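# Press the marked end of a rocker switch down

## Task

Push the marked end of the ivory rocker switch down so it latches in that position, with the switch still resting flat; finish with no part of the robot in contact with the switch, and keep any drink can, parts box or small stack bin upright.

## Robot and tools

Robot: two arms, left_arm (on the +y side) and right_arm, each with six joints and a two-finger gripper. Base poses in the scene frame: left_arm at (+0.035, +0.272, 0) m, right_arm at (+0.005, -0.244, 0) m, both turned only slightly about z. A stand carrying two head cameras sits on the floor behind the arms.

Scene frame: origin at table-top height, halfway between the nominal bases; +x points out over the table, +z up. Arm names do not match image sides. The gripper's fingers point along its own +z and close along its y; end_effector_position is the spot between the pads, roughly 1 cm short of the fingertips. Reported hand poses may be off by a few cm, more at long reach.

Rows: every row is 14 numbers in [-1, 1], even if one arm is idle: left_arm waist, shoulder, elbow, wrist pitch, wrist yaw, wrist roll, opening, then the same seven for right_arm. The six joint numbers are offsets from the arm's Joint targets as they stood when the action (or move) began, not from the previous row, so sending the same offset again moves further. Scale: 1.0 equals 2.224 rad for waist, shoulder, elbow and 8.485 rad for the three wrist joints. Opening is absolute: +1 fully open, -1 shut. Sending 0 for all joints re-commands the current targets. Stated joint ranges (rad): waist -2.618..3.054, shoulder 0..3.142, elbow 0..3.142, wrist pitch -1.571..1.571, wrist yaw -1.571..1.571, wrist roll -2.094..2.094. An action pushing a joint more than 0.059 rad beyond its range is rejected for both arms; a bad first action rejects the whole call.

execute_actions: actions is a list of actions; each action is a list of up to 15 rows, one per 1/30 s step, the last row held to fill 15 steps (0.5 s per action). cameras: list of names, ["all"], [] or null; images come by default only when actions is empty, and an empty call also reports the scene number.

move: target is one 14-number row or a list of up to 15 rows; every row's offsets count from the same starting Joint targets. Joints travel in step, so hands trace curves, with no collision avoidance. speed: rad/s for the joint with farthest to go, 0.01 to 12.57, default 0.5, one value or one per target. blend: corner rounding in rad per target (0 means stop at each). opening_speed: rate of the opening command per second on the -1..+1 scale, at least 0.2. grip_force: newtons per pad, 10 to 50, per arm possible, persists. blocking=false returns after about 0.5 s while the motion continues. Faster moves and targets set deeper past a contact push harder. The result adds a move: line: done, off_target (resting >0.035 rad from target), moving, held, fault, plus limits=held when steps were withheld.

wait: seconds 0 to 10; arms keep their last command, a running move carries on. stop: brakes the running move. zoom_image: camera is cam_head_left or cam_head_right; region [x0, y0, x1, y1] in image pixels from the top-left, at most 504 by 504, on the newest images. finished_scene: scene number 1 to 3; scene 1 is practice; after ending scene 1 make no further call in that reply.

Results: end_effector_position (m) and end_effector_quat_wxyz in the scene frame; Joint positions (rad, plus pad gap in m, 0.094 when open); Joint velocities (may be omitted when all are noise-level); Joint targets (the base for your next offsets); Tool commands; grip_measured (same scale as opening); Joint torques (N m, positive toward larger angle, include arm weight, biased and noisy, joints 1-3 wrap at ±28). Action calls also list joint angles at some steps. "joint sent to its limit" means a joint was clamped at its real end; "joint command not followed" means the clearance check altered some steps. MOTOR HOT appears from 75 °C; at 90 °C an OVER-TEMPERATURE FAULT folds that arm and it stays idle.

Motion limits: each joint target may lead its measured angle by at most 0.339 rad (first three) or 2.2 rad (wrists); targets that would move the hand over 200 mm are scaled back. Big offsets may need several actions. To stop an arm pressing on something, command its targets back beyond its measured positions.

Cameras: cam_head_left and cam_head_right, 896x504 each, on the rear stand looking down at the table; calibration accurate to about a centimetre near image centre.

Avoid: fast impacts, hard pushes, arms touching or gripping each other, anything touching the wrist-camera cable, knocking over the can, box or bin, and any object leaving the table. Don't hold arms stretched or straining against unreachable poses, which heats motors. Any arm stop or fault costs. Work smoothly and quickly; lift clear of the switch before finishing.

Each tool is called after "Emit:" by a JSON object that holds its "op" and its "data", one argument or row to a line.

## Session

Emit:
{"op": "execute_actions", "data": {
  "actions": []
}}

Emit:
{"op": "zoom_image", "data": {
  "camera": "cam_head_left",
  "region": [180, 220, 432, 362]
}}

Emit:
{"op": "zoom_image", "data": {
  "camera": "cam_head_left",
  "region": [420, 220, 672, 362]
}}

Emit:
{"op": "zoom_image", "data": {
  "camera": "cam_head_right",
  "region": [420, 220, 672, 362]
}}

Scene clock: 0.00 s.
left_arm: end_effector_position=(+0.4273, +0.2847, +0.1115) grip_measured=+1.000 end_effector_quat_wxyz=(+0.604, -0.041, +0.796, +0.012) | right_arm: end_effector_position=(+0.4166, -0.2796, +0.1148) grip_measured=+1.000 end_effector_quat_wxyz=(+0.620, +0.064, +0.780, -0.054)
Joint positions: left_arm=[0.015 1.501 0.327 0.9 -0.072 -0.052 0.094] | right_arm=[-0.001 1.617 0.385 1.003 0.134 0.026 0.094]
Joint velocities: within noise
Joint torques (N m): no reading
Heat: left arm: 24 °C; right arm: 28 °C.
Joint targets: left_arm=[0.015 1.492 0.336 0.909 -0.072 -0.052] | right_arm=[-0.001 1.609 0.393 1.009 0.134 0.026]
Tool commands: left_gripper/opening=+1.0 right_gripper/opening=+1.0

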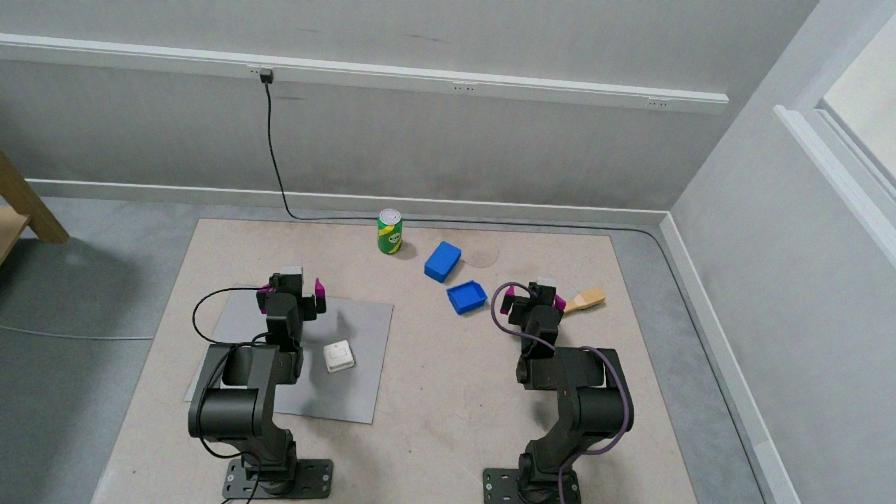

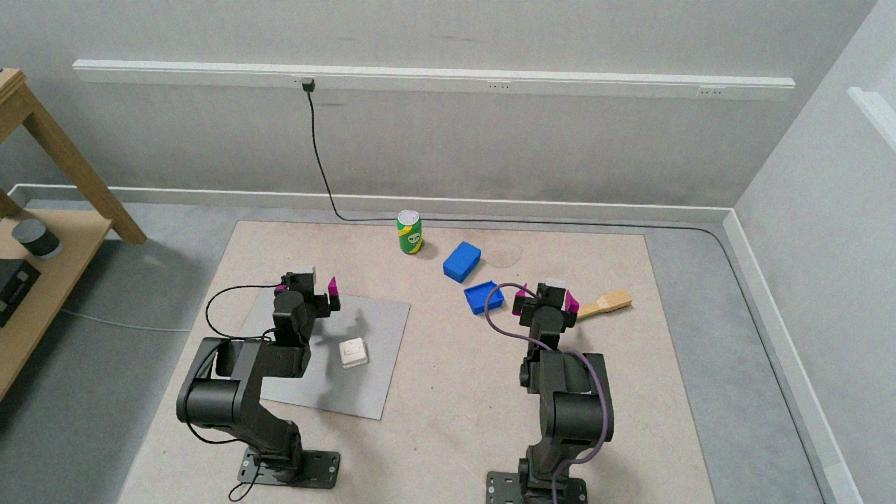

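Scaled by 2.000 from the camera's 896x504 image, which has a finer 1280x720 frame.

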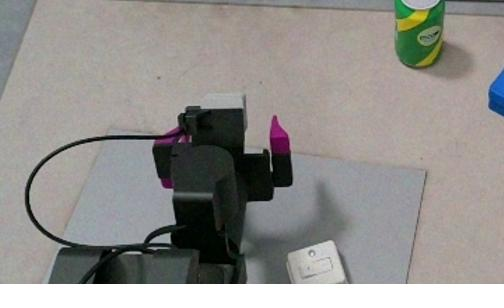

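Scaled by 2.000 from the camera's 896x504 image, which has a finer 1280x720 frame.

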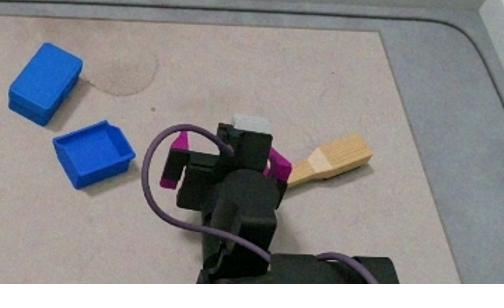

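Scaled by 2.000 from the camera's 896x504 image, which has a finer 1280x720 frame.

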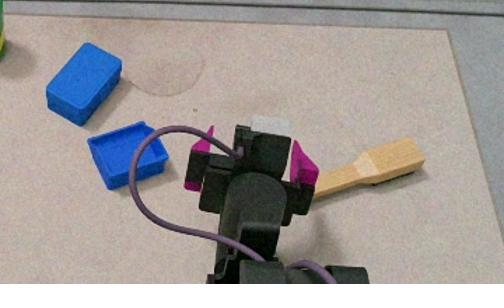

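Emit:
{"op": "zoom_image", "data": {
  "camera": "cam_head_left",
  "region": [313, 330, 363, 380]
}}

Emit:
{"op": "zoom_image", "data": {
  "camera": "cam_head_right",
  "region": [328, 327, 378, 377]
}}

Scaled by 10.080 from the camera's 896x504 image, which has a finer 1280x720 frame.

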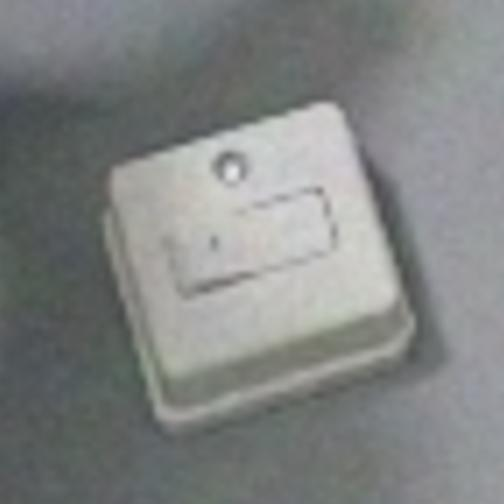

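Scaled by 10.080 from the camera's 896x504 image, which has a finer 1280x720 frame.

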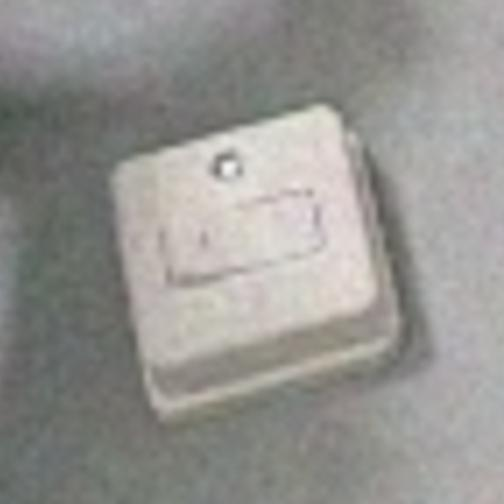

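Emit:
{"op": "move", "data": {
  "target": [
    [-0.0517, -0.15827, 0.16367, -0.08356, 0.0047, 0.0035, -0.95, 0, 0, 0, 0, 0, 0, 1],
    [-0.14047, 0.14838, 0.45306, -0.26310, 0.00966, 0.00731, -0.95, 0, 0, 0, 0, 0, 0, 1]
  ],
  "speed": 1.0,
  "blend": 0.1,
  "cameras": ["all"]
}}

Emit:
{"op": "zoom_image", "data": {
  "camera": "cam_head_left",
  "region": [308, 315, 378, 385]
}}

Emit:
{"op": "zoom_image", "data": {
  "camera": "cam_head_right",
  "region": [318, 312, 388, 382]
}}

Scene clock: 12.47 s.
left_arm: end_effector_position=(+0.2908, +0.1907, +0.0692) grip_measured=-0.949 end_effector_quat_wxyz=(-0.114, +0.152, +0.982, +0.018) | right_arm: end_effector_position=(+0.4166, -0.2796, +0.1147) grip_measured=+1.000 end_effector_quat_wxyz=(+0.620, +0.064, +0.780, -0.054)
Joint positions: left_arm=[-0.293 1.808 1.318 -1.313 0 -0.003 0.002] | right_arm=[-0.001 1.617 0.385 1.002 0.134 0.026 0.094]
Joint torques (N m): left_arm=[-0.54 -6 8.65 -0.06 0.13 0.09] | right_arm=[-0.01 -5.31 5.97 2.14 0.02 -0.03]
Heat: left arm: 26 °C; right arm: 30 °C.
Joint targets: left_arm=[-0.298 1.822 1.344 -1.323 0.010 0.009] | right_arm=[-0.001 1.609 0.393 1.009 0.134 0.026]
move: done

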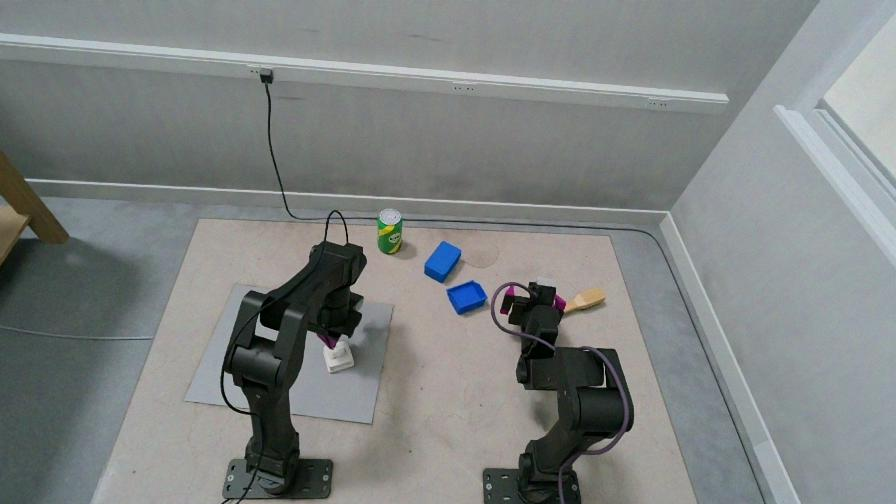

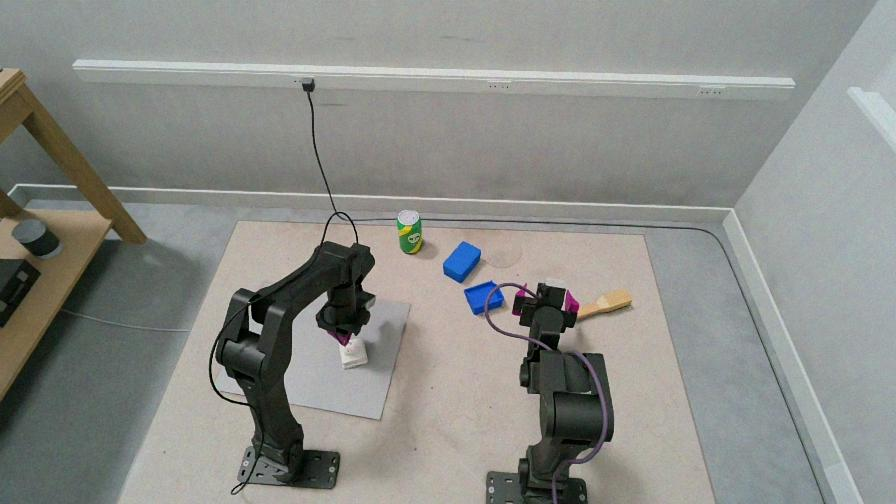

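Scaled by 7.200 from the camera's 896x504 image, which has a finer 1280x720 frame.

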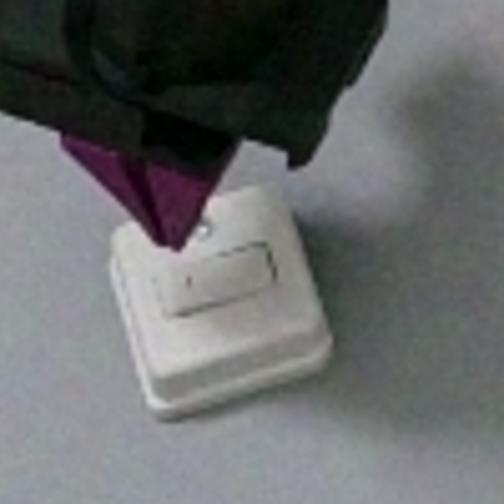

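Scaled by 7.200 from the camera's 896x504 image, which has a finer 1280x720 frame.

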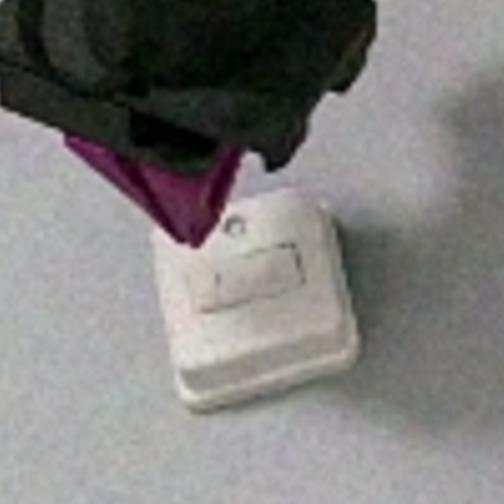

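Emit:
{"op": "move", "data": {
  "target": [-0.0016, 0, -0.05495, 0.01724, 0, 0, -0.95, 0, 0, 0, 0, 0, 0, 1],
  "speed": 0.15,
  "cameras": ["cam_head_left", "cam_head_right"]
}}

Emit:
{"op": "zoom_image", "data": {
  "camera": "cam_head_left",
  "region": [313, 325, 363, 375]
}}

Emit:
{"op": "zoom_image", "data": {
  "camera": "cam_head_right",
  "region": [328, 322, 378, 372]
}}

Scene clock: 23.53 s.
left_arm: end_effector_position=(+0.2915, +0.1898, +0.0452) grip_measured=-0.949 end_effector_quat_wxyz=(-0.099, +0.154, +0.983, +0.016) | right_arm: end_effector_position=(+0.4166, -0.2796, +0.1147) grip_measured=+1.000 end_effector_quat_wxyz=(+0.620, +0.064, +0.780, -0.054)
Joint positions: left_arm=[-0.296 1.808 1.226 -1.189 0 -0.003 0.002] | right_arm=[-0.001 1.617 0.385 1.002 0.134 0.026 0.094]
Joint torques (N m): left_arm=[-0.42 -6.06 5.61 0.25 0.16 0.11] | right_arm=[-0.01 -5.31 5.96 2.14 0.01 -0.03]
Heat: left arm: 26 °C; right arm: 32 °C.
Joint targets: left_arm=[-0.301 1.822 1.222 -1.177 0.010 0.009] | right_arm=[-0.001 1.609 0.393 1.009 0.134 0.026]
move: done

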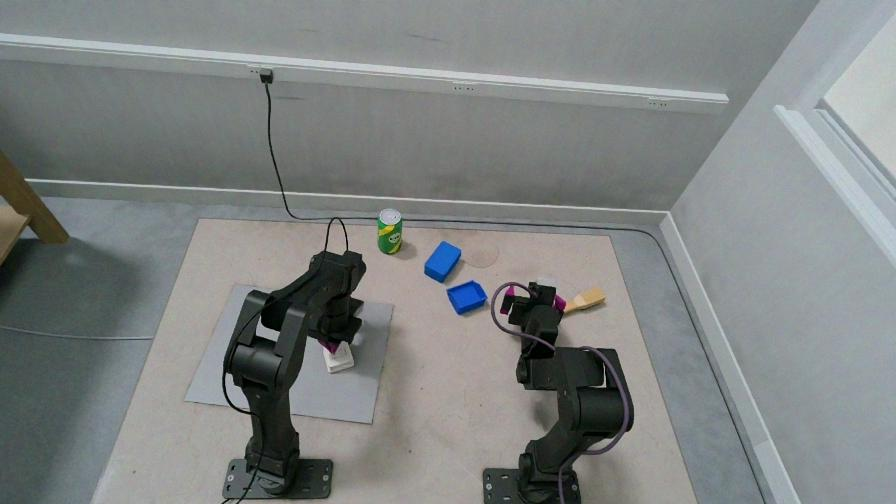

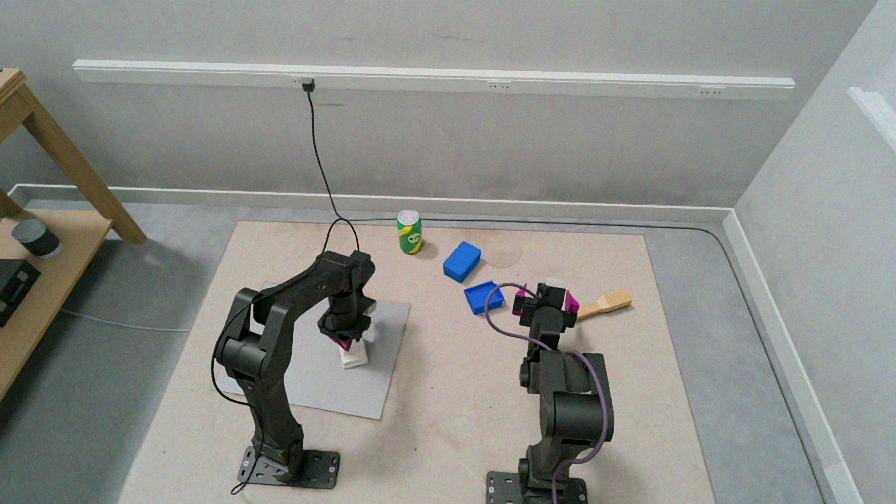

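Scaled by 10.080 from the camera's 896x504 image, which has a finer 1280x720 frame.

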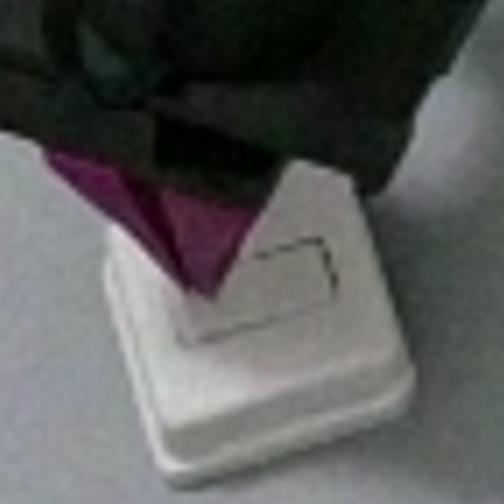

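Scaled by 10.080 from the camera's 896x504 image, which has a finer 1280x720 frame.

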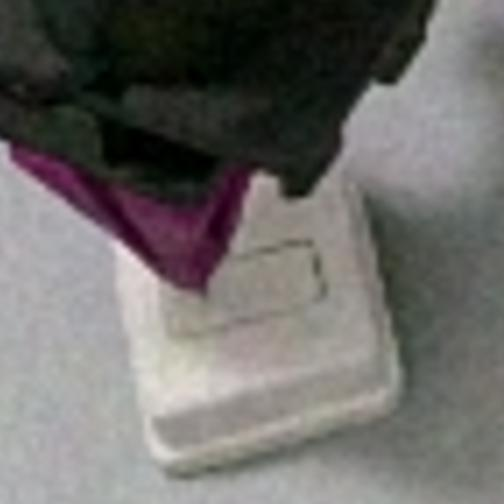

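Emit:
{"op": "move", "data": {
  "target": [0, 0, -0.02325, 0.00825, 0, 0, -0.95, 0, 0, 0, 0, 0, 0, 1],
  "speed": 0.07,
  "cameras": ["cam_head_left", "cam_head_right"]
}}

Emit:
{"op": "zoom_image", "data": {
  "camera": "cam_head_left",
  "region": [313, 325, 363, 375]
}}

Emit:
{"op": "zoom_image", "data": {
  "camera": "cam_head_right",
  "region": [328, 322, 378, 372]
}}

Scene clock: 26.53 s.
left_arm: end_effector_position=(+0.2904, +0.1901, +0.0373) grip_measured=-0.949 end_effector_quat_wxyz=(-0.096, +0.154, +0.983, +0.015) | right_arm: end_effector_position=(+0.4166, -0.2796, +0.1147) grip_measured=+1.000 end_effector_quat_wxyz=(+0.620, +0.064, +0.780, -0.054)
Joint positions: left_arm=[-0.296 1.808 1.194 -1.151 0 -0.002 0.002] | right_arm=[-0.001 1.617 0.385 1.002 0.134 0.026 0.094]
Joint torques (N m): left_arm=[-0.64 -5.91 3.85 0.58 0.11 0.1] | right_arm=[-0.01 -5.31 5.98 2.14 0.02 -0.03]
Heat: left arm: 26 °C; right arm: 32 °C.
Joint targets: left_arm=[-0.301 1.822 1.170 -1.107 0.010 0.009] | right_arm=[-0.001 1.609 0.393 1.009 0.134 0.026]
move: off_target (left_arm); left_arm: the wrist pitch is farthest, 0.044 rad from its target

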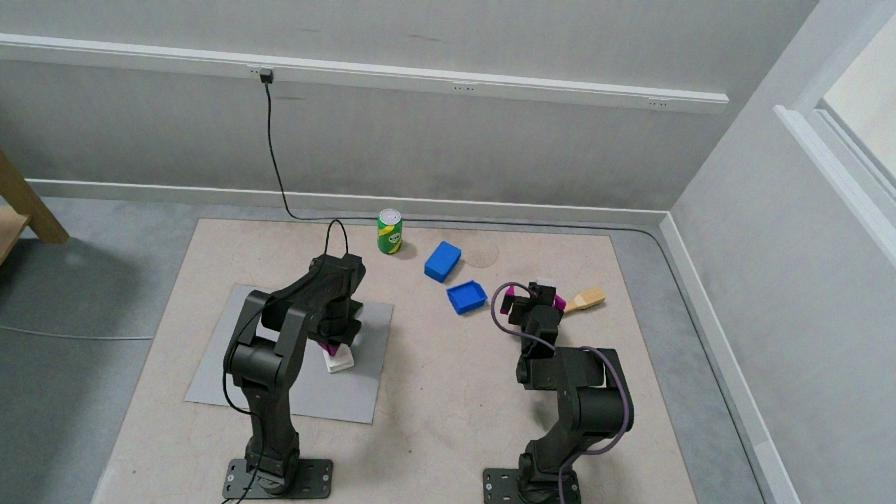

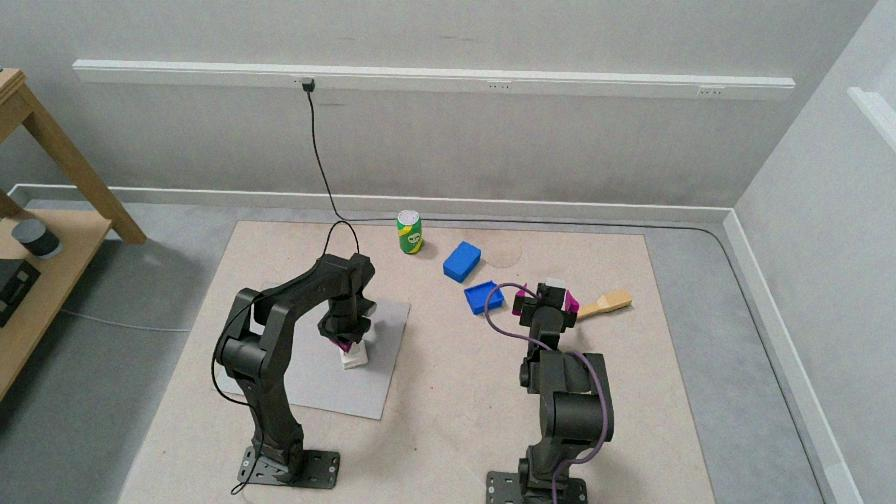

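Scaled by 10.080 from the camera's 896x504 image, which has a finer 1280x720 frame.

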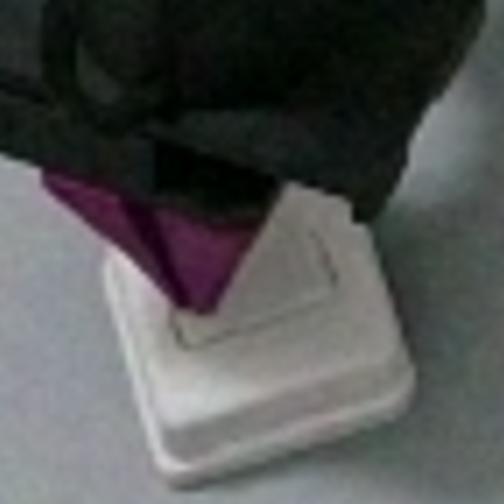

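Scaled by 10.080 from the camera's 896x504 image, which has a finer 1280x720 frame.

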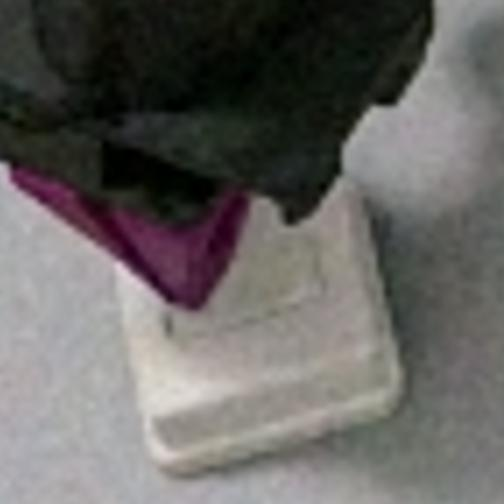

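Emit:
{"op": "move", "data": {
  "target": [
    [0, -0.06025, 0, 0, 0, 0, -0.95, 0, 0, 0, 0, 0, 0, 1],
    [0.2023, -0.18975, 0, 0, 0, 0, -0.95, 0, 0, 0, 0, 0, 0, 1]
  ],
  "speed": [0.15, 0.6],
  "blend": 0.02,
  "cameras": ["all"]
}}

Emit:
{"op": "zoom_image", "data": {
  "camera": "cam_head_left",
  "region": [313, 330, 363, 380]
}}

Emit:
{"op": "zoom_image", "data": {
  "camera": "cam_head_right",
  "region": [328, 327, 378, 377]
}}

Scene clock: 30.30 s.
left_arm: end_effector_position=(+0.3169, +0.3083, +0.1324) grip_measured=-0.949 end_effector_quat_wxyz=(+0.103, -0.064, +0.993, +0.004) | right_arm: end_effector_position=(+0.4166, -0.2796, +0.1147) grip_measured=+1.000 end_effector_quat_wxyz=(+0.620, +0.064, +0.780, -0.054)
Joint positions: left_arm=[0.147 1.422 1.174 -1.115 0.006 -0.001 0.002] | right_arm=[-0.001 1.617 0.385 1.002 0.134 0.026 0.094]
Joint torques (N m): left_arm=[0.17 -6.45 6.75 0.99 0.07 0.08] | right_arm=[0.01 -5.33 5.97 2.14 0.02 -0.03]
Heat: left arm: 26 °C; right arm: 32 °C.
Joint targets: left_arm=[0.149 1.400 1.170 -1.107 0.010 0.009] | right_arm=[-0.001 1.609 0.393 1.009 0.134 0.026]
move: done

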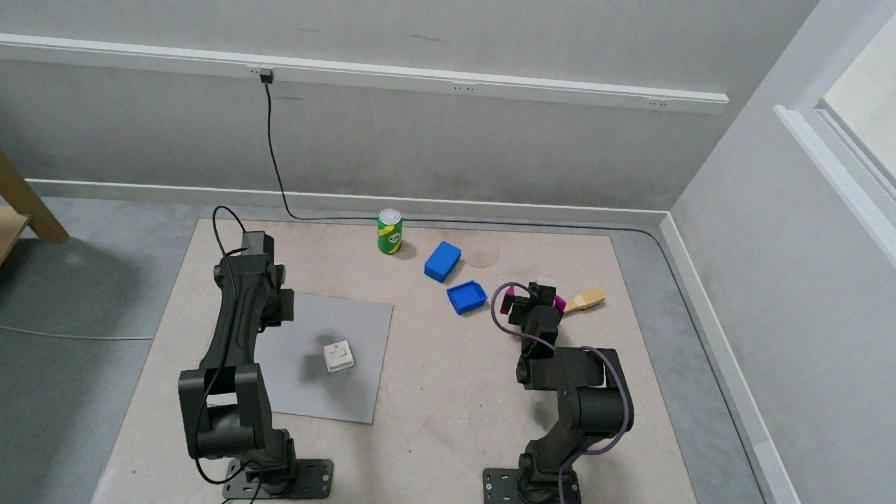

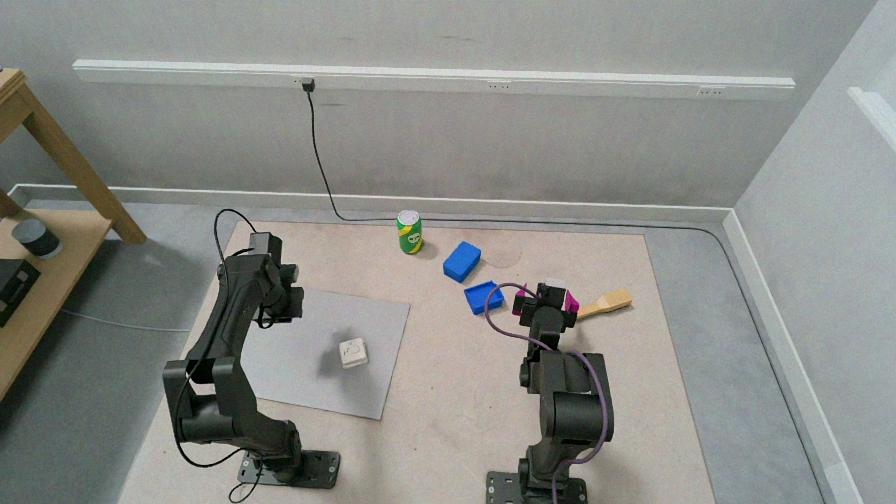

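Scaled by 10.080 from the camera's 896x504 image, which has a finer 1280x720 frame.

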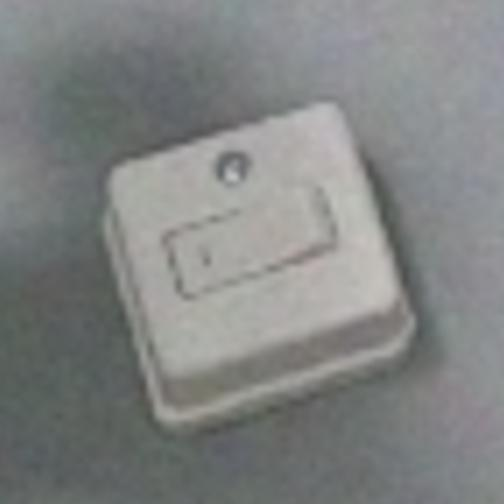

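Scaled by 10.080 from the camera's 896x504 image, which has a finer 1280x720 frame.

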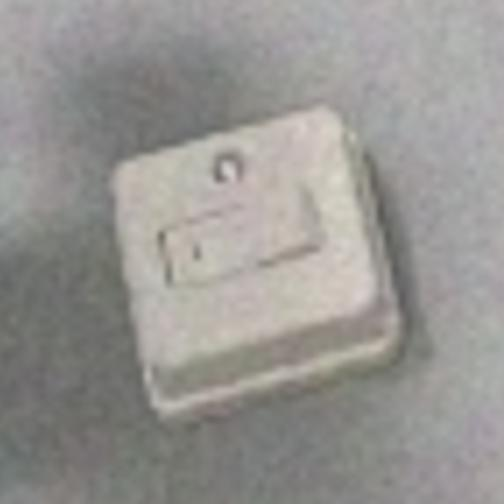

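Emit:
{"op": "finished_scene", "data": {
  "scene": 3
}}

The scene is finished: the task was done.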